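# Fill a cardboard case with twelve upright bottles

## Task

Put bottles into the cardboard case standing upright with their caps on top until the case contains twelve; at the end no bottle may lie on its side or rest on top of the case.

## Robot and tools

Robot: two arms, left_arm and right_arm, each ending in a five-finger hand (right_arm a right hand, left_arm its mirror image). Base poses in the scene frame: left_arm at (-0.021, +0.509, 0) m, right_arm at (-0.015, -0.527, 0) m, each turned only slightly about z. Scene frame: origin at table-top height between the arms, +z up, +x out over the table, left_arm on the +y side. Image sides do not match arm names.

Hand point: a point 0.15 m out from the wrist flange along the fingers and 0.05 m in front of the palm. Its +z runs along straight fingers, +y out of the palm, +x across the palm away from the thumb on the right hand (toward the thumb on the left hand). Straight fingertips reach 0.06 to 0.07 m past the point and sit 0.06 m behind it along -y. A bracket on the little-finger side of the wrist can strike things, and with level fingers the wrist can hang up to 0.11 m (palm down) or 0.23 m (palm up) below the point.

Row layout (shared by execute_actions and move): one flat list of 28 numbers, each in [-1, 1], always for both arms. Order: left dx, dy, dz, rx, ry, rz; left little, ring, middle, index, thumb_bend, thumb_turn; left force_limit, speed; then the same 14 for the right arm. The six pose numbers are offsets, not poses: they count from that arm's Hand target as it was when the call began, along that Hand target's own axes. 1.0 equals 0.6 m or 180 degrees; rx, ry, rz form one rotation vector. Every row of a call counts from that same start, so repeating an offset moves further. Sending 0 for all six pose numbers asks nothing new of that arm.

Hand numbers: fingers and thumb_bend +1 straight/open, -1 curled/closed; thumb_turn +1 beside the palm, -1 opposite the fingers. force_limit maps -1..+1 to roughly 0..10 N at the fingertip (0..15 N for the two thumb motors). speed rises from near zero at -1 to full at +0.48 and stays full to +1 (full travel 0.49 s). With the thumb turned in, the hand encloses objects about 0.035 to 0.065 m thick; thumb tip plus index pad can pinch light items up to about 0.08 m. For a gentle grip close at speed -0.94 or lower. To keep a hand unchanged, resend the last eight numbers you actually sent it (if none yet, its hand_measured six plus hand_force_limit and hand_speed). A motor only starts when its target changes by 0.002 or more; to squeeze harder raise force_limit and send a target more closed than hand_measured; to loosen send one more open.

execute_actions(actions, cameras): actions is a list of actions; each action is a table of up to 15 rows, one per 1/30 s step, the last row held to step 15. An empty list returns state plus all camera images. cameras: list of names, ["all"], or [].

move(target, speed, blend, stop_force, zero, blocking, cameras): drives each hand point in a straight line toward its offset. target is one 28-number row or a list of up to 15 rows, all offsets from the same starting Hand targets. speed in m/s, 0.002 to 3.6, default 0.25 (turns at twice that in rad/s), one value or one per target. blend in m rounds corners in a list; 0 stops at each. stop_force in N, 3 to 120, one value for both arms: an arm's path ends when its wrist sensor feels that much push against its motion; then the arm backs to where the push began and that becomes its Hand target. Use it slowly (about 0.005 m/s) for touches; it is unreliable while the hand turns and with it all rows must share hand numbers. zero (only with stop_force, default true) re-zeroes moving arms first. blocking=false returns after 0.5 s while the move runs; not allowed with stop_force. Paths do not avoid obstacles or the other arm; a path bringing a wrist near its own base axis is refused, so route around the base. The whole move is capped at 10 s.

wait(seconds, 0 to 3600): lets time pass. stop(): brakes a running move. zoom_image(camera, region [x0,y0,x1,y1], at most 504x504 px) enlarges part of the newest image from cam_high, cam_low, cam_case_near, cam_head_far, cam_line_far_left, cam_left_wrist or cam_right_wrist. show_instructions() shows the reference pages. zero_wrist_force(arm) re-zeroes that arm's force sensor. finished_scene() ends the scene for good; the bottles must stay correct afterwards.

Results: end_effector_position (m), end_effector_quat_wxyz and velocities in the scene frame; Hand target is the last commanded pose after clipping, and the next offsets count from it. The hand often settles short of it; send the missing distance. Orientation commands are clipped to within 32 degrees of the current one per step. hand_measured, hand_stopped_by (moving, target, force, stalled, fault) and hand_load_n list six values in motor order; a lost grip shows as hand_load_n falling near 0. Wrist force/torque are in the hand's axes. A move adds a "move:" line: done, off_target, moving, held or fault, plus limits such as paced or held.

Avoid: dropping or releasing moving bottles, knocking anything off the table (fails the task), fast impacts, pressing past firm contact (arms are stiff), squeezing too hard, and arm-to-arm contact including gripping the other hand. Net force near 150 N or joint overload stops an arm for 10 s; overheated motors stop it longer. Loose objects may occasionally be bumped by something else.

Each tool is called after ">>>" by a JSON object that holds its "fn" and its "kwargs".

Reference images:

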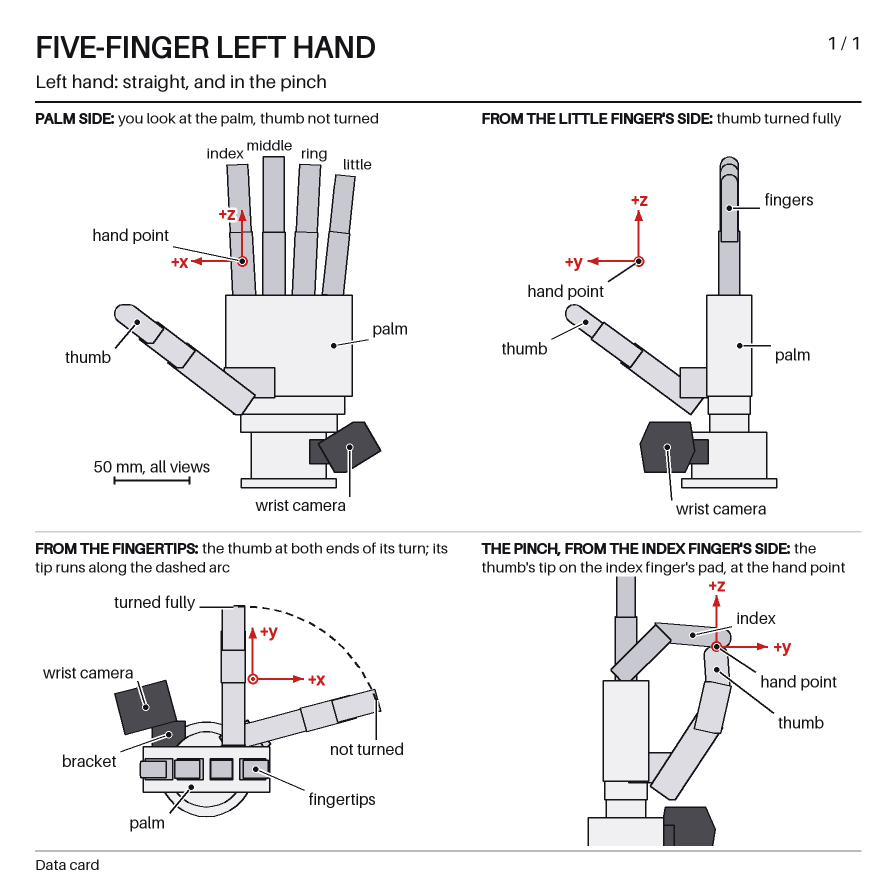

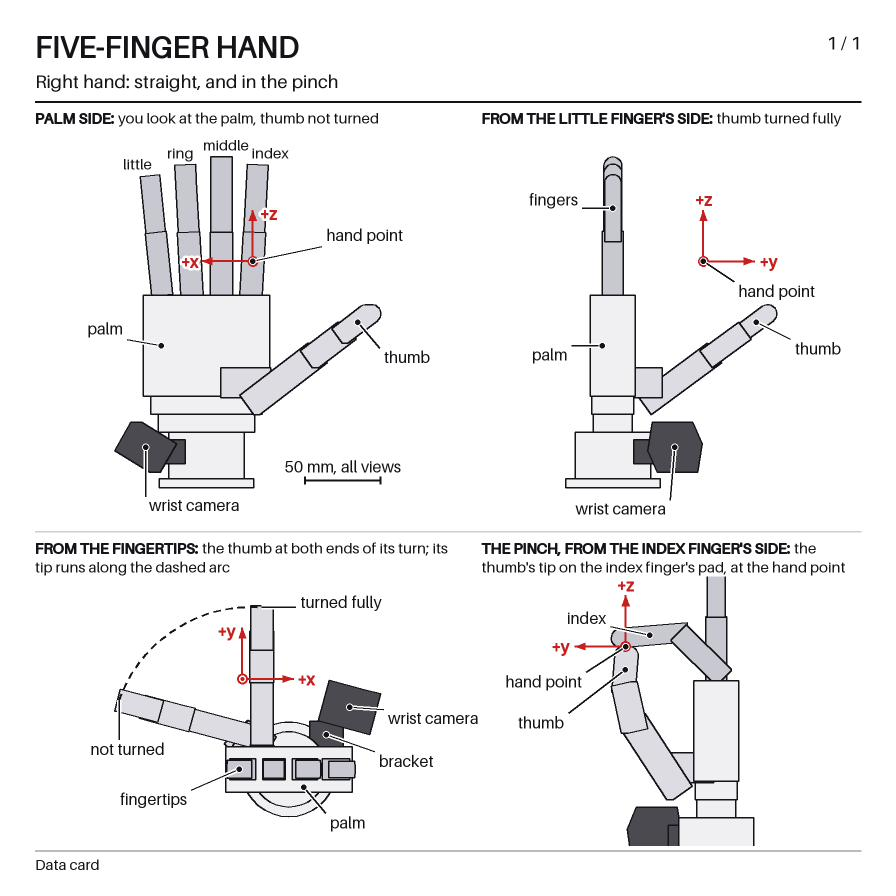

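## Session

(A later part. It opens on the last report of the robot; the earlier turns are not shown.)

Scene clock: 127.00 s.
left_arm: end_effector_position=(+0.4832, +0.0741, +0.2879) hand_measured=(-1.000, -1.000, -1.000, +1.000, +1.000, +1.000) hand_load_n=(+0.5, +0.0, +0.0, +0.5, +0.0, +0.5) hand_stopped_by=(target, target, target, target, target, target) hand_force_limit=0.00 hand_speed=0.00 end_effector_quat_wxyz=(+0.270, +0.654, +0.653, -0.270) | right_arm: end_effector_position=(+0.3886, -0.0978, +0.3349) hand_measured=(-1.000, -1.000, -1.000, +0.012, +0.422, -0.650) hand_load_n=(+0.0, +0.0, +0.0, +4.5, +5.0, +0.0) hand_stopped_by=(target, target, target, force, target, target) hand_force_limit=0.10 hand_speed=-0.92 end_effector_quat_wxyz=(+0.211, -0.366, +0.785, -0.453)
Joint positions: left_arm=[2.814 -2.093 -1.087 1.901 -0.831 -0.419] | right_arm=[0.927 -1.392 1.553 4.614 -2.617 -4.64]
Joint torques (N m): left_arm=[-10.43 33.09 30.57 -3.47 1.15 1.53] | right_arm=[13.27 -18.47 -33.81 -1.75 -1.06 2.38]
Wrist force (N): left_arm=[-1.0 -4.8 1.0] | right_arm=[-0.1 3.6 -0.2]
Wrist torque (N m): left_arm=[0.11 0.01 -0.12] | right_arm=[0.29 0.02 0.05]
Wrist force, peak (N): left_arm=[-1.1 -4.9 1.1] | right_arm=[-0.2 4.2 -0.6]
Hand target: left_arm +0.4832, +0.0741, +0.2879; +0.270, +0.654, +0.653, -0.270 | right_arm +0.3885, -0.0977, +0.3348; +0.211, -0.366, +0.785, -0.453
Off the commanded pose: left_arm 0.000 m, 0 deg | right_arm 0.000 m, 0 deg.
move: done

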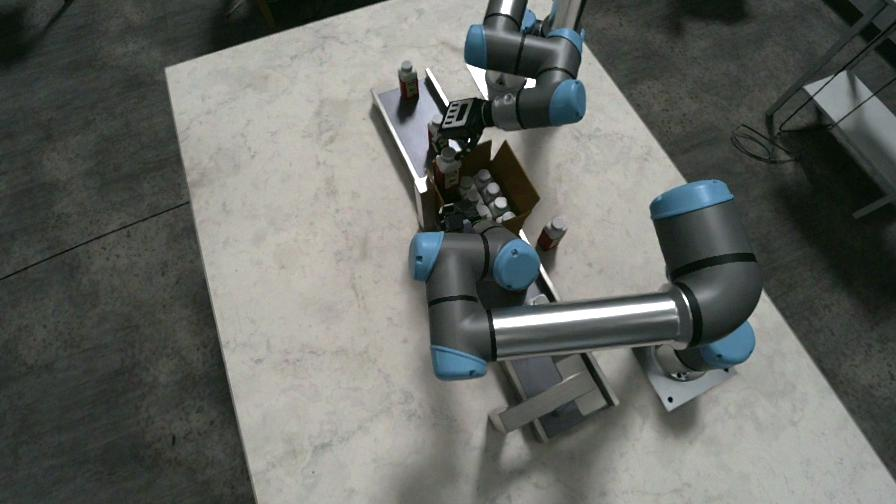

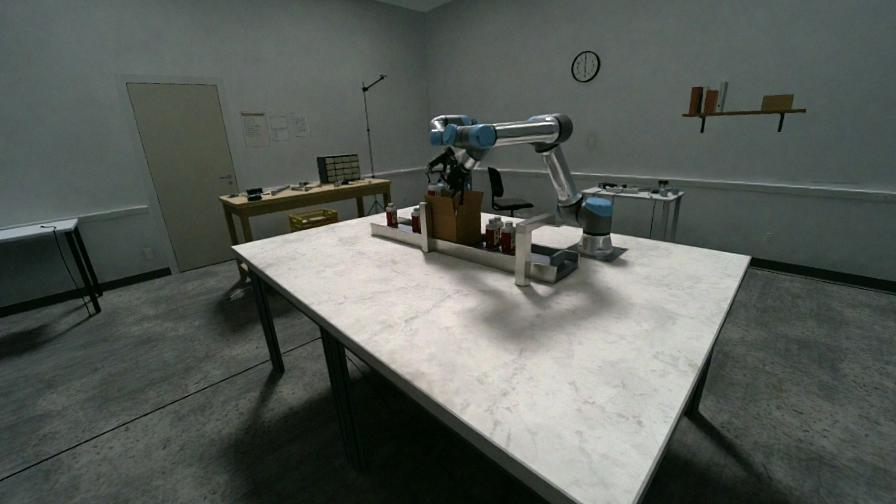

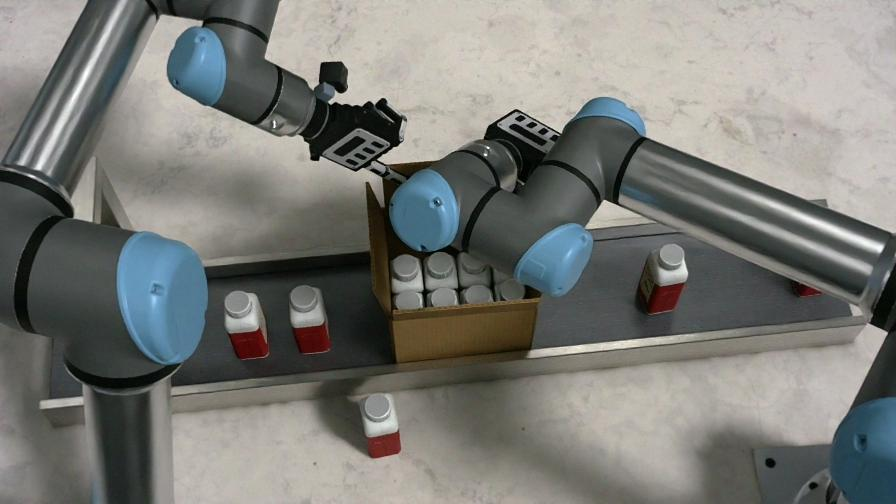

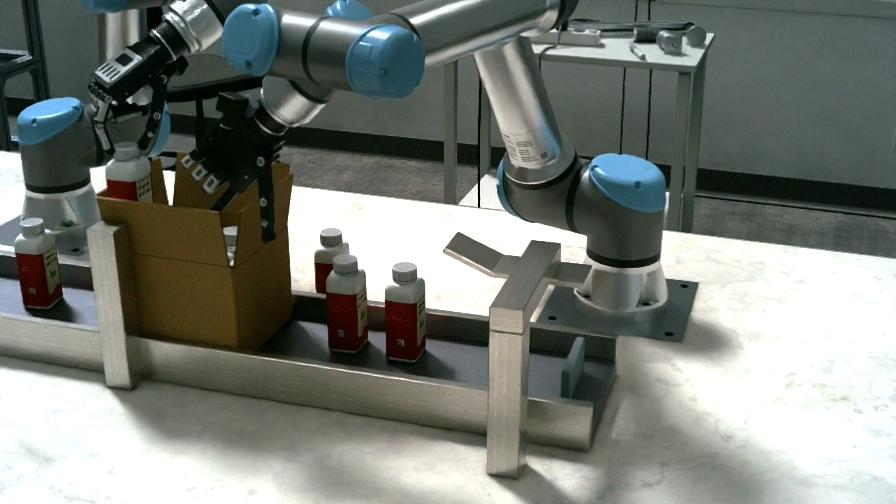

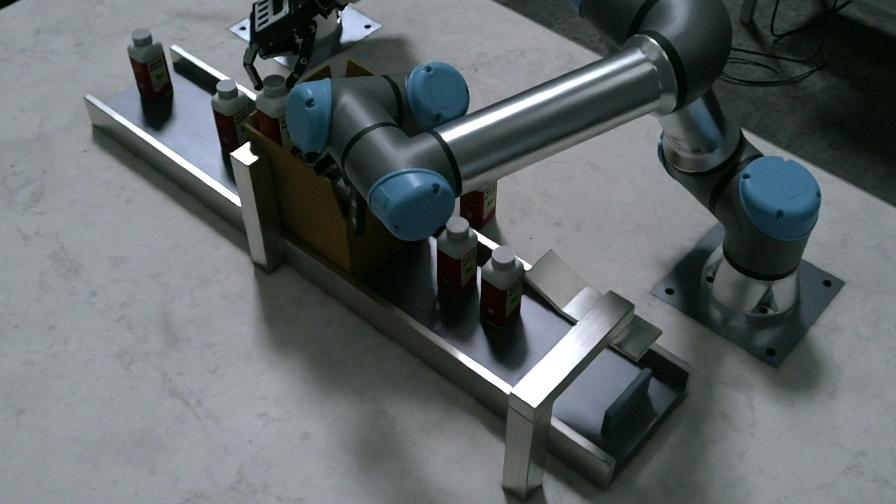

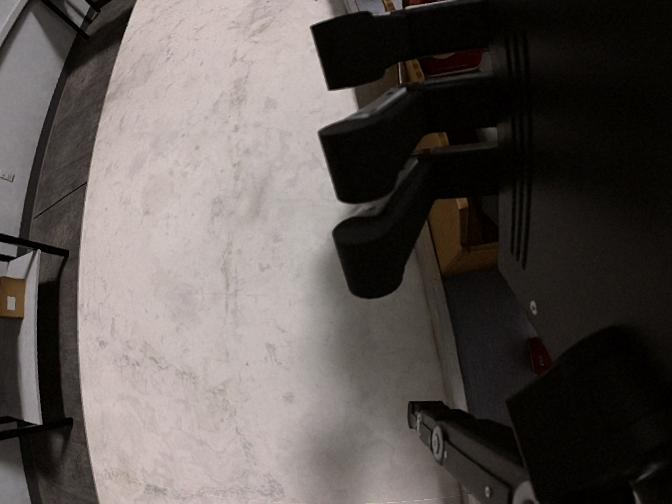

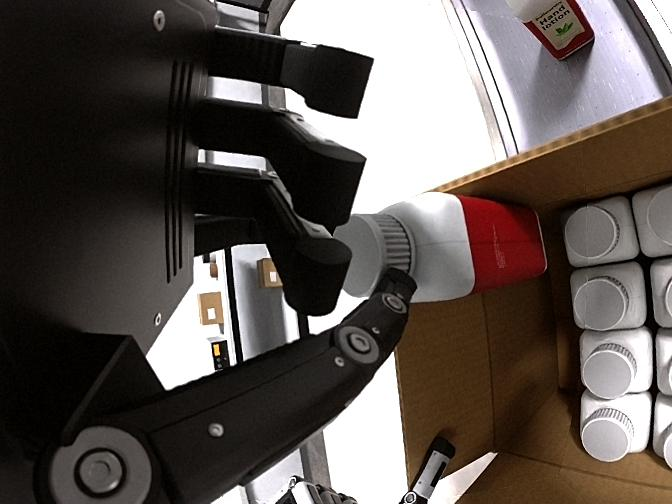

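>>> {"fn": "zoom_image", "kwargs": {"camera": "cam_right_wrist", "region": [320, 100, 672, 400]}}

>>> {"fn": "zoom_image", "kwargs": {"camera": "cam_head_far", "region": [80, 120, 330, 370]}}

Scaled by 1.432 from the camera's image (finer frame: 960x720).

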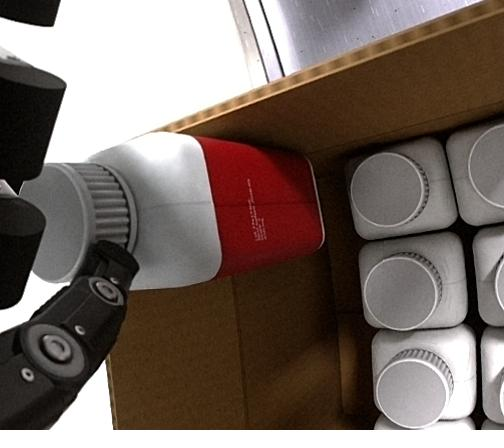

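Scaled by 2.016 from the camera's image (finer frame: 1280x720).

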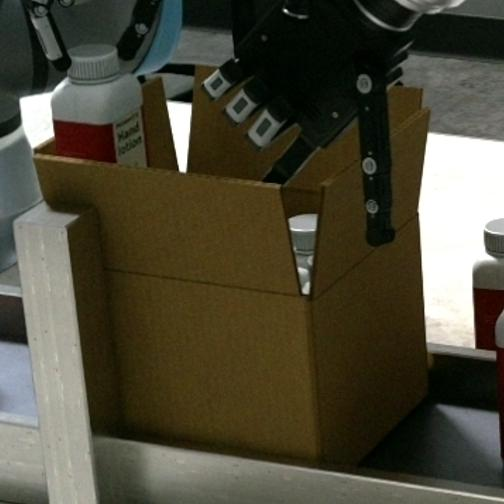

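>>> {"fn": "move", "kwargs": {"target": [0,0,0,0,0,0,-1,-1,-1,1,1,1,0,0,-0.00342,0.03533,0.02212,0,0,0,-1,-1,-1,-0.3,0.42,-0.65,0.1,-0.92], "speed": 0.03, "stop_force": 5, "cameras": ["cam_right_wrist", "cam_head_far", "cam_case_near", "cam_high", "cam_line_far_left"]}}

>>> {"fn": "zoom_image", "kwargs": {"camera": "cam_right_wrist", "region": [420, 100, 672, 400]}}

Scene clock: 131.33 s.
left_arm: end_effector_position=(+0.4832, +0.0741, +0.2879) hand_measured=(-1.000, -1.000, -1.000, +1.000, +1.000, +1.000) hand_load_n=(+0.0, +0.0, +0.0, +0.0, +0.0, +0.0) hand_stopped_by=(target, target, target, target, target, target) hand_force_limit=0.00 hand_speed=0.00 end_effector_quat_wxyz=(+0.270, +0.654, +0.653, -0.270) | right_arm: end_effector_position=(+0.3905, -0.0967, +0.3098) hand_measured=(-1.000, -1.000, -1.000, +0.012, +0.422, -0.650) hand_load_n=(+0.0, +0.0, +0.0, +4.5, +5.0, -0.5) hand_stopped_by=(target, target, target, force, target, target) hand_force_limit=0.10 hand_speed=-0.92 end_effector_quat_wxyz=(+0.211, -0.366, +0.785, -0.453)
Joint positions: left_arm=[2.814 -2.093 -1.087 1.901 -0.831 -0.419] | right_arm=[0.925 -1.376 1.6 4.549 -2.617 -4.644]
Joint torques (N m): left_arm=[-11.01 32.55 31.12 -3.38 1.22 1.54] | right_arm=[-8.92 -45.56 -32.37 -1.47 -3.26 0.58]
Wrist force (N): left_arm=[-1.0 -4.6 1.0] | right_arm=[0.2 4.1 -0.2]
Wrist torque (N m): left_arm=[0.14 0.00 -0.12] | right_arm=[0.36 -0.01 0.18]
Wrist force, peak (N): left_arm=[-1.2 -4.9 1.2] | right_arm=[0.0 4.6 -0.1]
Hand target: left_arm +0.4832, +0.0741, +0.2879; +0.270, +0.654, +0.653, -0.270 | right_arm +0.3905, -0.0967, +0.3098; +0.211, -0.366, +0.785, -0.453
Off the commanded pose: left_arm 0.000 m, 0 deg | right_arm 0.000 m, 0 deg.
move: done
Images, in order (width x height): cam_high 896x504, cam_case_near 896x504, cam_head_far 896x504, cam_line_far_left 896x504, cam_right_wrist 672x504.

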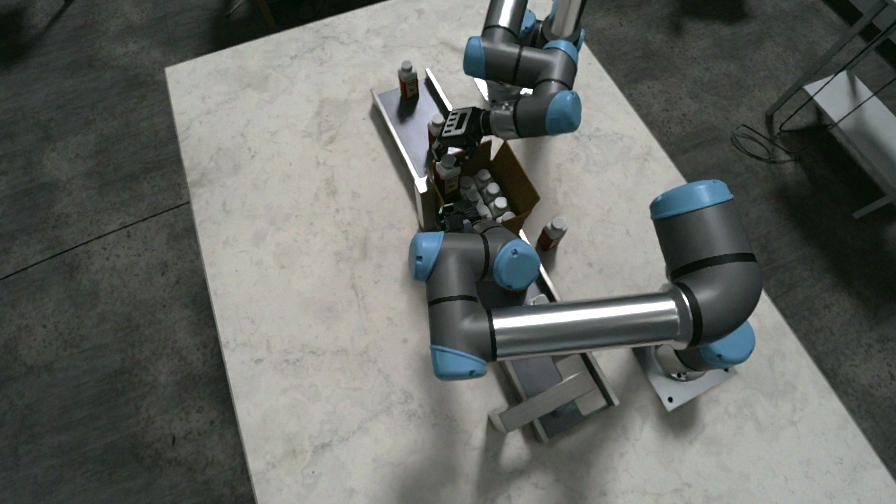

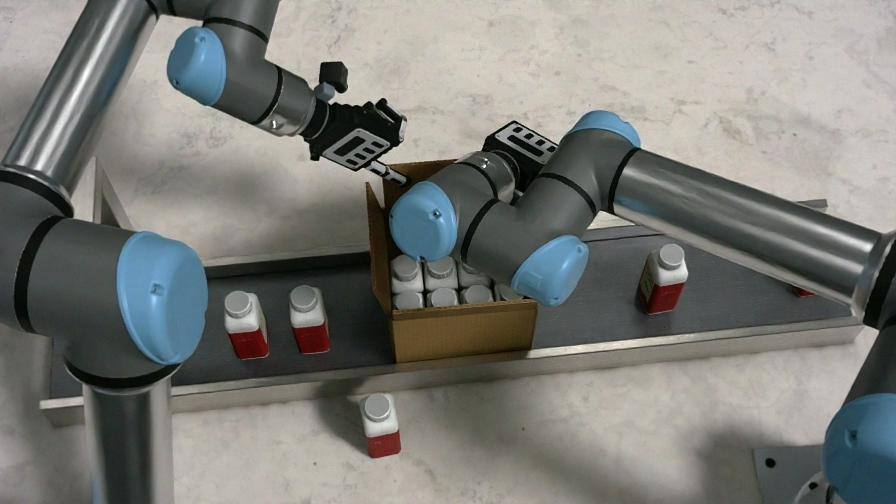

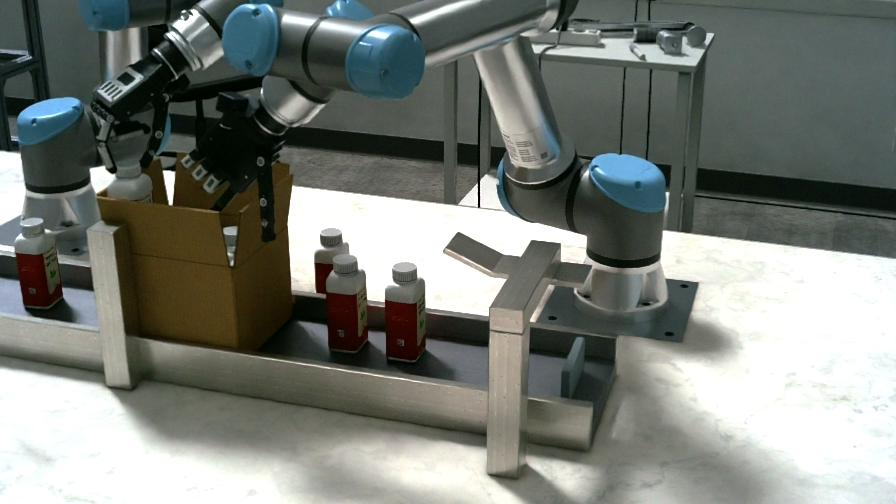

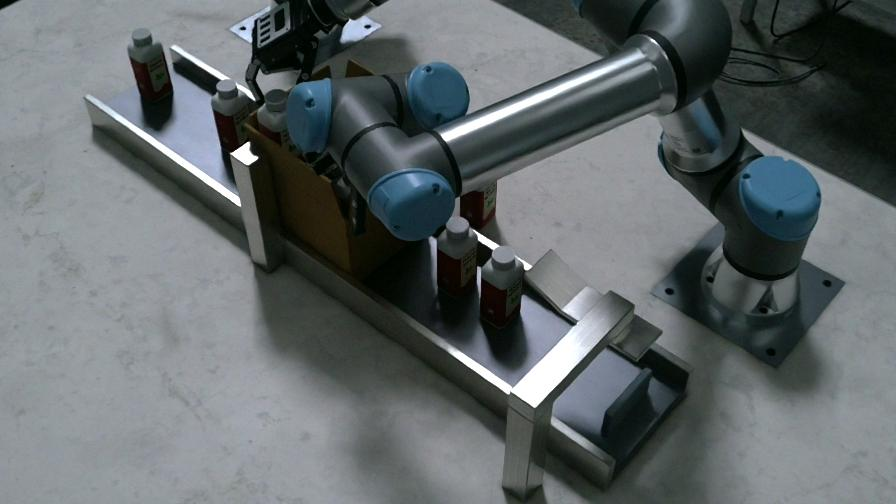

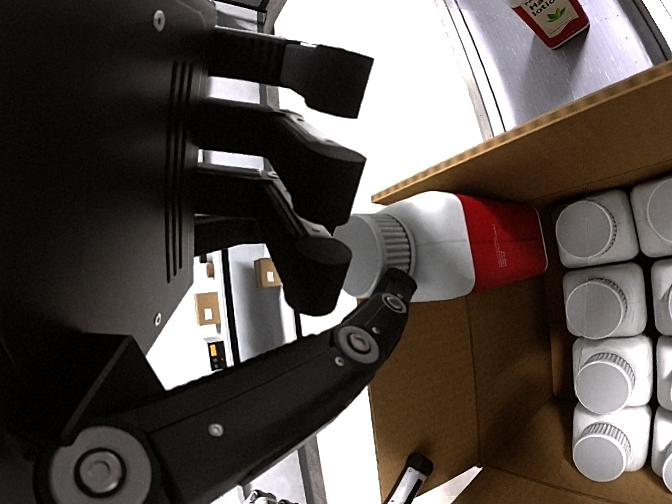

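Scaled by 1.680 from the camera's image (finer frame: 960x720).

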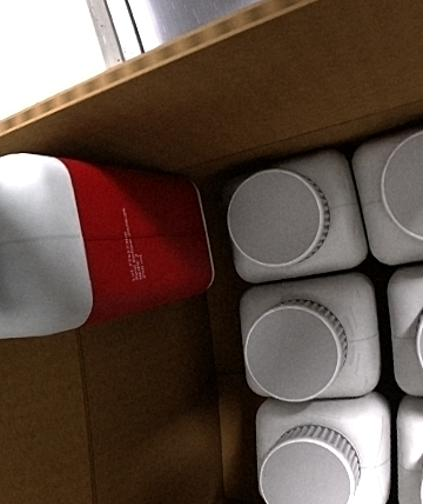

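>>> {"fn": "move", "kwargs": {"target": [0,0,0,0,0,0,-1,-1,-1,1,1,1,0,0,-0.00214,0.0348,0.02304,0,0,0,-1,-1,-1,-0.3,0.42,-0.65,0.1,-0.92], "speed": 0.03, "stop_force": 4, "cameras": ["cam_right_wrist", "cam_head_far", "cam_case_near", "cam_high", "cam_line_far_left"]}}

>>> {"fn": "zoom_image", "kwargs": {"camera": "cam_right_wrist", "region": [420, 100, 672, 400]}}

Scene clock: 133.63 s.
left_arm: end_effector_position=(+0.4832, +0.0741, +0.2879) hand_measured=(-1.000, -1.000, -1.000, +1.000, +1.000, +1.000) hand_load_n=(+0.0, +0.0, +0.0, +0.5, +0.0, +0.0) hand_stopped_by=(target, target, target, target, target, target) hand_force_limit=0.00 hand_speed=0.00 end_effector_quat_wxyz=(+0.270, +0.654, +0.653, -0.270) | right_arm: end_effector_position=(+0.3925, -0.0967, +0.2849) hand_measured=(-1.000, -1.000, -1.000, +0.012, +0.422, -0.650) hand_load_n=(+0.0, +0.0, +0.0, +4.5, +4.5, -0.5) hand_stopped_by=(target, target, target, force, target, target) hand_force_limit=0.10 hand_speed=-0.92 end_effector_quat_wxyz=(+0.211, -0.366, +0.785, -0.453)
Joint positions: left_arm=[2.814 -2.093 -1.087 1.901 -0.831 -0.419] | right_arm=[0.922 -1.359 1.646 4.481 -2.617 -4.649]
Joint torques (N m): left_arm=[-10.08 33.37 31.03 -3.36 1.15 1.48] | right_arm=[-3.74 -46.08 -31.39 -2.04 -3.03 1.29]
Wrist force (N): left_arm=[-1.1 -4.4 1.1] | right_arm=[-0.1 4.0 -0.2]
Wrist torque (N m): left_arm=[0.17 0.02 -0.14] | right_arm=[0.34 0.01 0.17]
Wrist force, peak (N): left_arm=[-1.2 -4.8 1.0] | right_arm=[0.2 4.2 0.0]
Hand target: left_arm +0.4832, +0.0741, +0.2879; +0.270, +0.654, +0.653, -0.270 | right_arm +0.3925, -0.0967, +0.2849; +0.211, -0.366, +0.785, -0.453
Off the commanded pose: left_arm 0.000 m, 0 deg | right_arm 0.000 m, 0 deg.
move: done
Images, in order (width x height): cam_high 896x504, cam_case_near 896x504, cam_head_far 896x504, cam_line_far_left 896x504, cam_right_wrist 672x504.

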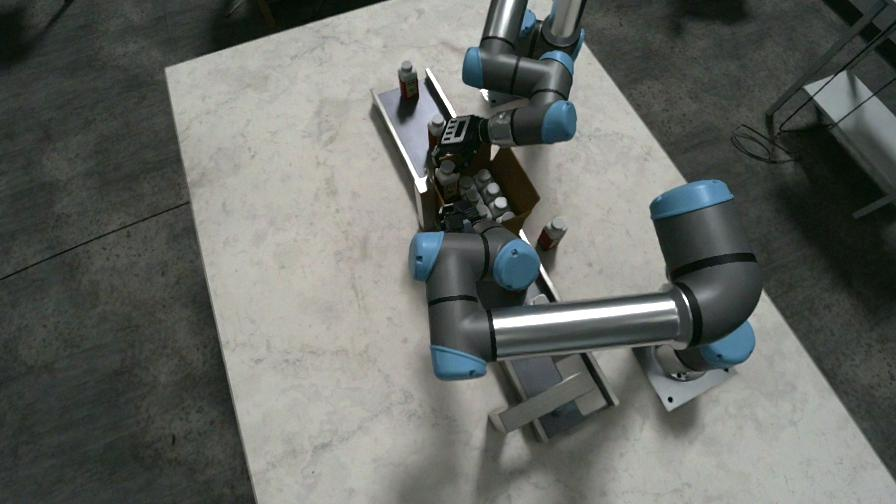

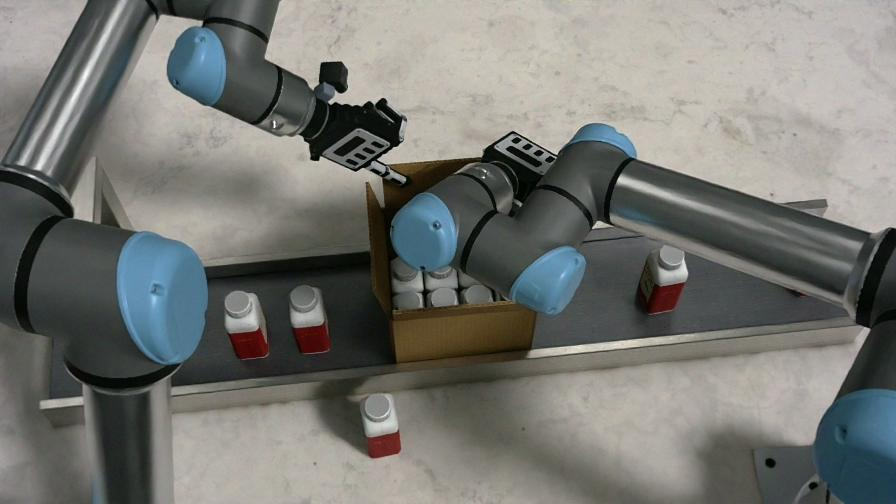

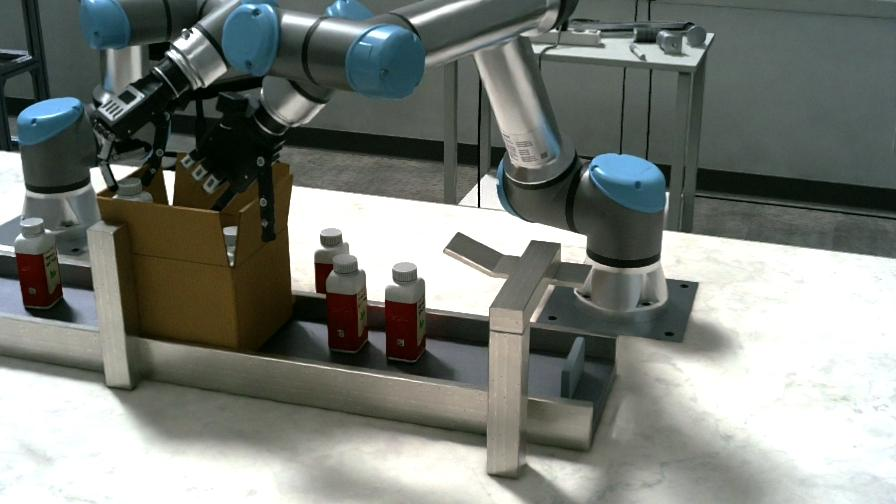

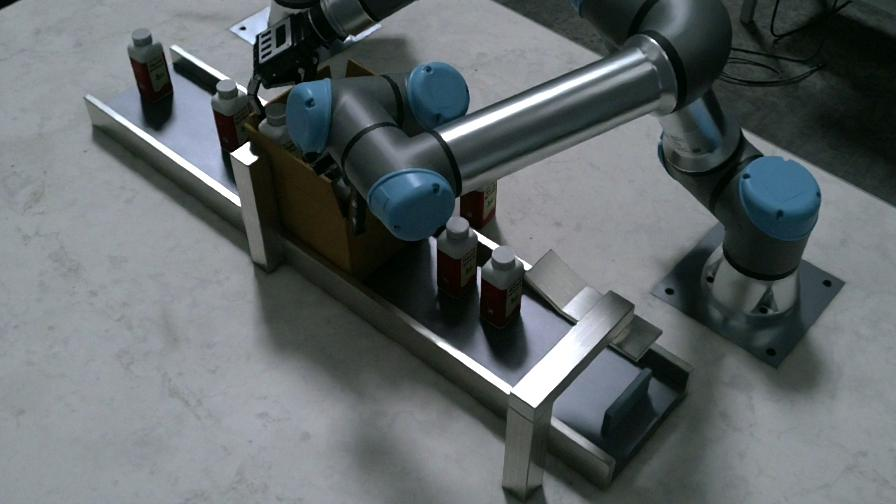

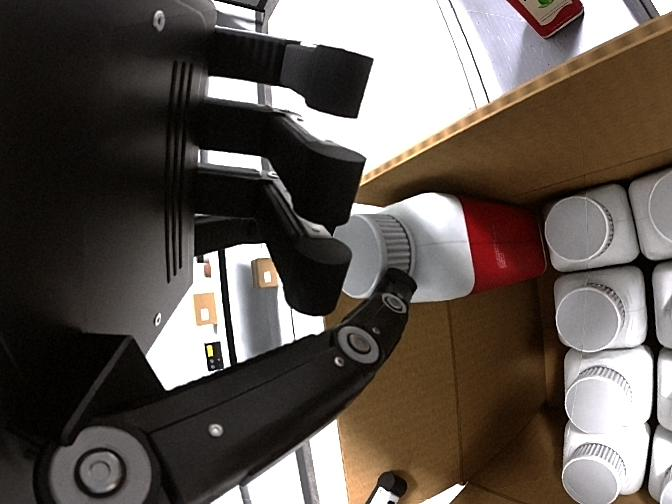

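Scaled by 1.680 from the camera's image (finer frame: 960x720).

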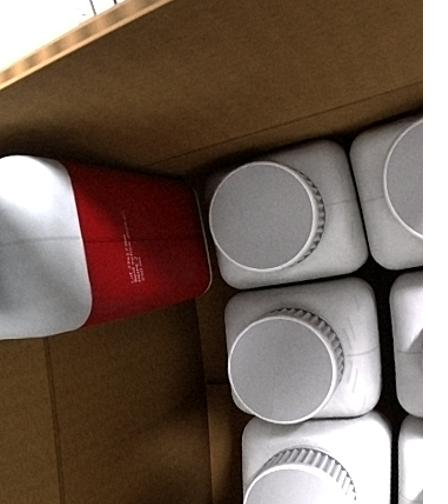

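>>> {"fn": "zoom_image", "kwargs": {"camera": "cam_head_far", "region": [300, 210, 450, 370]}}

>>> {"fn": "zoom_image", "kwargs": {"camera": "cam_right_wrist", "region": [490, 160, 600, 290]}}

Scaled by 3.150 from the camera's image (finer frame: 1280x720).

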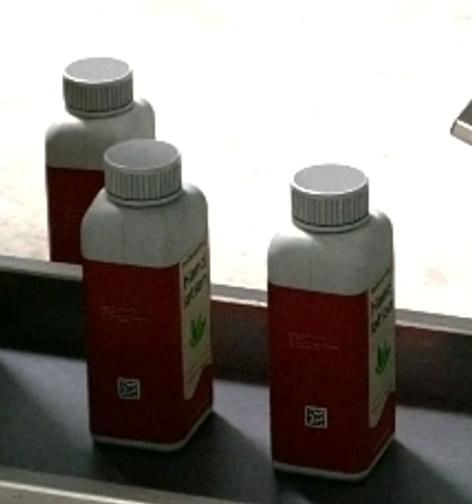

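Scaled by 3.877 from the camera's image (finer frame: 960x720).

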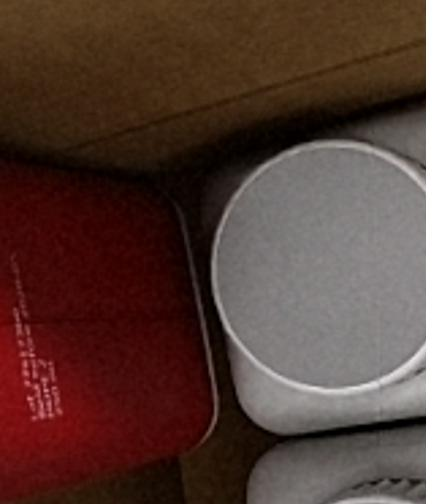

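>>> {"fn": "move", "kwargs": {"target": [[0,0,0,0,0,0,-1,-1,-1,1,1,1,0,0,-0.00214,-0.00128,0.00221,0,0,0,-1,-1,-1,-0.3,0.42,-0.65,0.1,-0.92],[0,0,0,0,0,0,-1,-1,-1,1,1,1,0,0,-0.00214,0.02759,0.01888,0,0,0,-1,-1,-1,-0.3,0.42,-0.65,0.1,-0.92]], "speed": 0.015, "stop_force": 4, "cameras": ["cam_right_wrist", "cam_head_far", "cam_high"]}}

>>> {"fn": "zoom_image", "kwargs": {"camera": "cam_right_wrist", "region": [490, 160, 600, 290]}}

Scene clock: 137.20 s.
left_arm: end_effector_position=(+0.4832, +0.0741, +0.2879) hand_measured=(-1.000, -1.000, -1.000, +1.000, +1.000, +1.000) hand_load_n=(+0.0, +0.0, +0.0, +0.0, -0.5, +0.0) hand_stopped_by=(target, target, target, target, target, target) hand_force_limit=0.00 hand_speed=0.00 end_effector_quat_wxyz=(+0.270, +0.654, +0.653, -0.270) | right_arm: end_effector_position=(+0.3945, -0.0967, +0.2649) hand_measured=(-1.000, -1.000, -1.000, +0.012, +0.422, -0.650) hand_load_n=(+0.0, +0.0, +0.5, +4.5, +5.0, +0.0) hand_stopped_by=(target, target, target, force, target, target) hand_force_limit=0.10 hand_speed=-0.92 end_effector_quat_wxyz=(+0.211, -0.366, +0.785, -0.453)
Joint positions: left_arm=[2.814 -2.093 -1.087 1.901 -0.831 -0.419] | right_arm=[0.92 -1.343 1.68 4.425 -2.617 -4.655]
Joint torques (N m): left_arm=[-10.66 33.13 30.91 -3.35 1.21 1.46] | right_arm=[10.1 -46.6 -33.17 -1.42 -1.03 -1.86]
Wrist force (N): left_arm=[-1.0 -4.7 1.0] | right_arm=[0.1 4.5 -0.4]
Wrist torque (N m): left_arm=[0.13 0.00 -0.12] | right_arm=[0.39 0.00 0.17]
Wrist force, peak (N): left_arm=[-1.2 -4.8 1.2] | right_arm=[0.1 4.6 -0.3]
Hand target: left_arm +0.4832, +0.0741, +0.2879; +0.270, +0.654, +0.653, -0.270 | right_arm +0.3945, -0.0967, +0.2649; +0.211, -0.366, +0.785, -0.453
Off the commanded pose: left_arm 0.000 m, 0 deg | right_arm 0.000 m, 0 deg.
move: done
Images, in order (width x height): cam_high 896x504, cam_head_far 896x504, cam_right_wrist 672x504.

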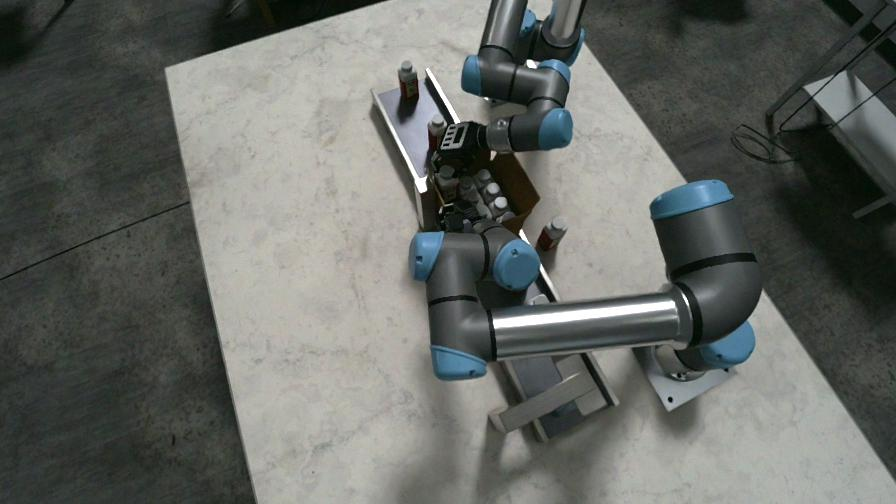

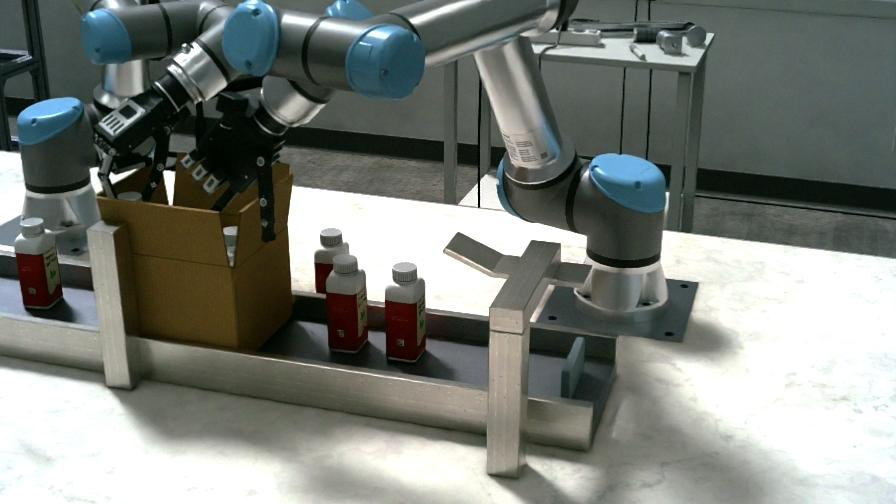

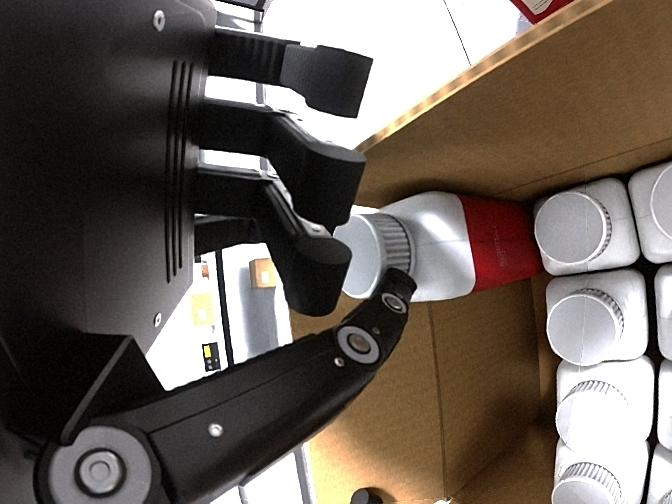

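Scaled by 3.877 from the camera's image (finer frame: 960x720).

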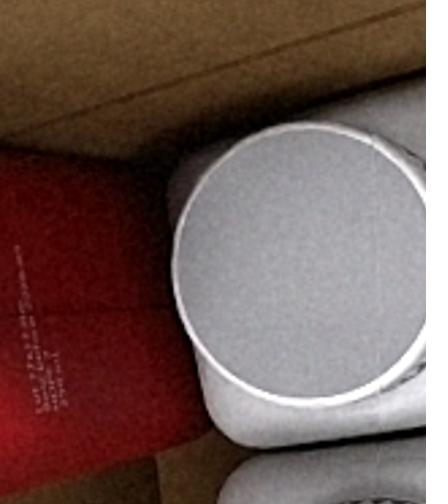

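>>> {"fn": "move", "kwargs": {"target": [0,0,0,0,0,0,-1,-1,-1,1,1,1,0,0,-0.05298,0.02224,-0.03851,0,0,0,-1,-1,-1,-0.3,0.42,-0.65,0.1,-0.92], "speed": 0.03, "stop_force": 4, "cameras": ["cam_right_wrist", "cam_case_near", "cam_high", "cam_line_far_left"]}}

>>> {"fn": "zoom_image", "kwargs": {"camera": "cam_right_wrist", "region": [320, 100, 672, 400]}}

Scene clock: 154.03 s.
left_arm: end_effector_position=(+0.4832, +0.0741, +0.2879) hand_measured=(-1.000, -1.000, -1.000, +1.000, +1.000, +1.000) hand_load_n=(+0.0, +0.0, +0.0, +0.0, +0.0, +0.0) hand_stopped_by=(target, target, target, target, target, target) hand_force_limit=0.00 hand_speed=0.00 end_effector_quat_wxyz=(+0.270, +0.654, +0.653, -0.270) | right_arm: end_effector_position=(+0.3945, -0.0552, +0.2648) hand_measured=(-1.000, -1.000, -1.000, +0.012, +0.422, -0.650) hand_load_n=(+0.0, +0.0, +0.0, +4.5, +4.5, +0.0) hand_stopped_by=(target, target, target, force, target, target) hand_force_limit=0.10 hand_speed=-0.92 end_effector_quat_wxyz=(+0.211, -0.366, +0.785, -0.453)
Joint positions: left_arm=[2.814 -2.093 -1.087 1.901 -0.831 -0.419] | right_arm=[0.963 -1.26 1.552 4.543 -2.614 -4.57]
Joint torques (N m): left_arm=[-10.76 33.56 30.77 -3.43 1.16 1.42] | right_arm=[-15.62 -49.2 -14.89 -4.25 -3.18 -2.04]
Wrist force (N): left_arm=[-1.0 -4.7 1.1] | right_arm=[0.3 4.0 -0.3]
Wrist torque (N m): left_arm=[0.13 0.00 -0.12] | right_arm=[0.32 -0.03 0.11]
Wrist force, peak (N): left_arm=[-1.1 -4.9 1.2] | right_arm=[0.3 4.7 -0.2]
Hand target: left_arm +0.4832, +0.0741, +0.2879; +0.270, +0.654, +0.653, -0.270 | right_arm +0.3945, -0.0552, +0.2648; +0.211, -0.366, +0.785, -0.453
Off the commanded pose: left_arm 0.000 m, 0 deg | right_arm 0.000 m, 0 deg.
move: done
Images, in order (width x height): cam_high 896x504, cam_case_near 896x504, cam_line_far_left 896x504, cam_right_wrist 672x504.

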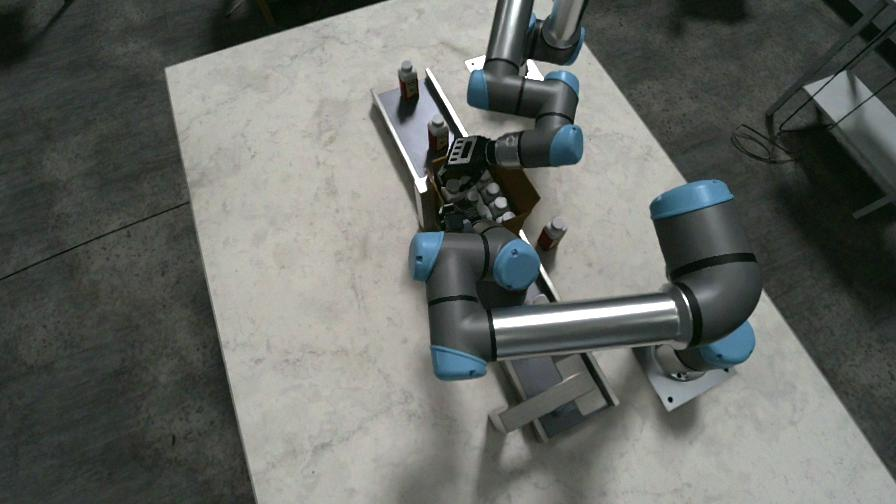

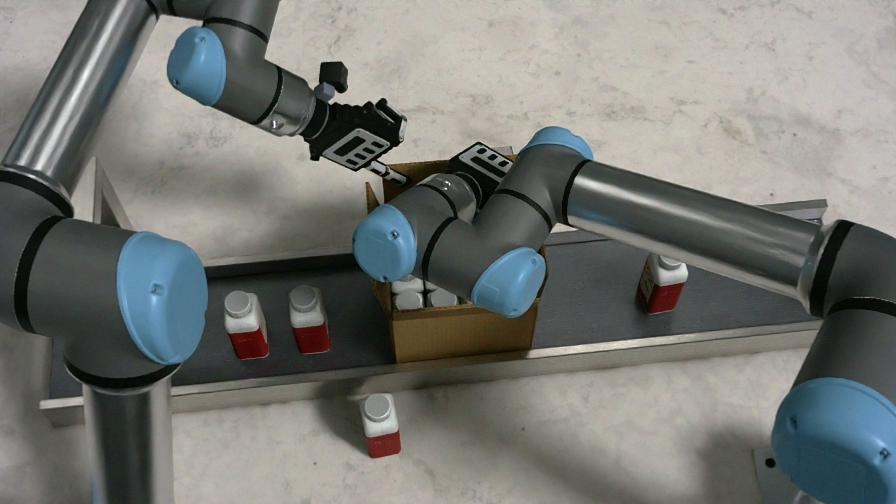

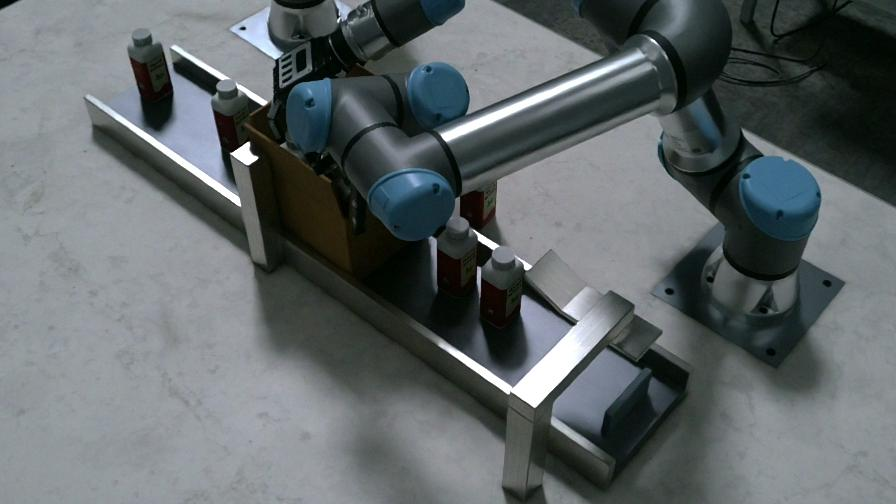

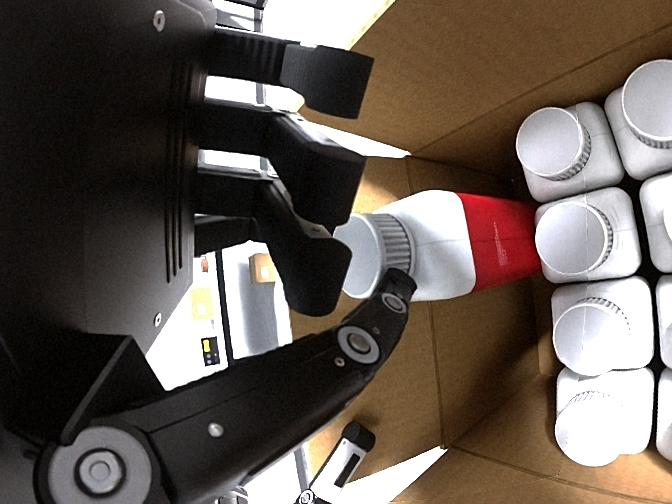

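Scaled by 1.432 from the camera's image (finer frame: 960x720).

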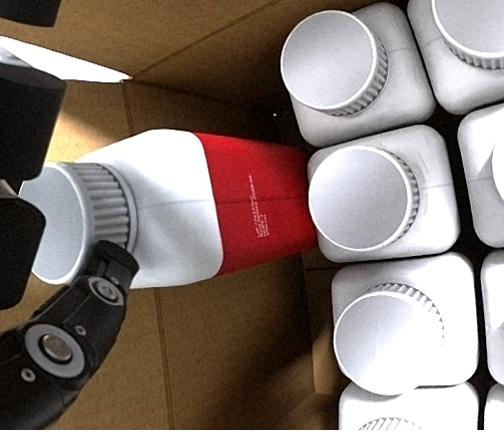

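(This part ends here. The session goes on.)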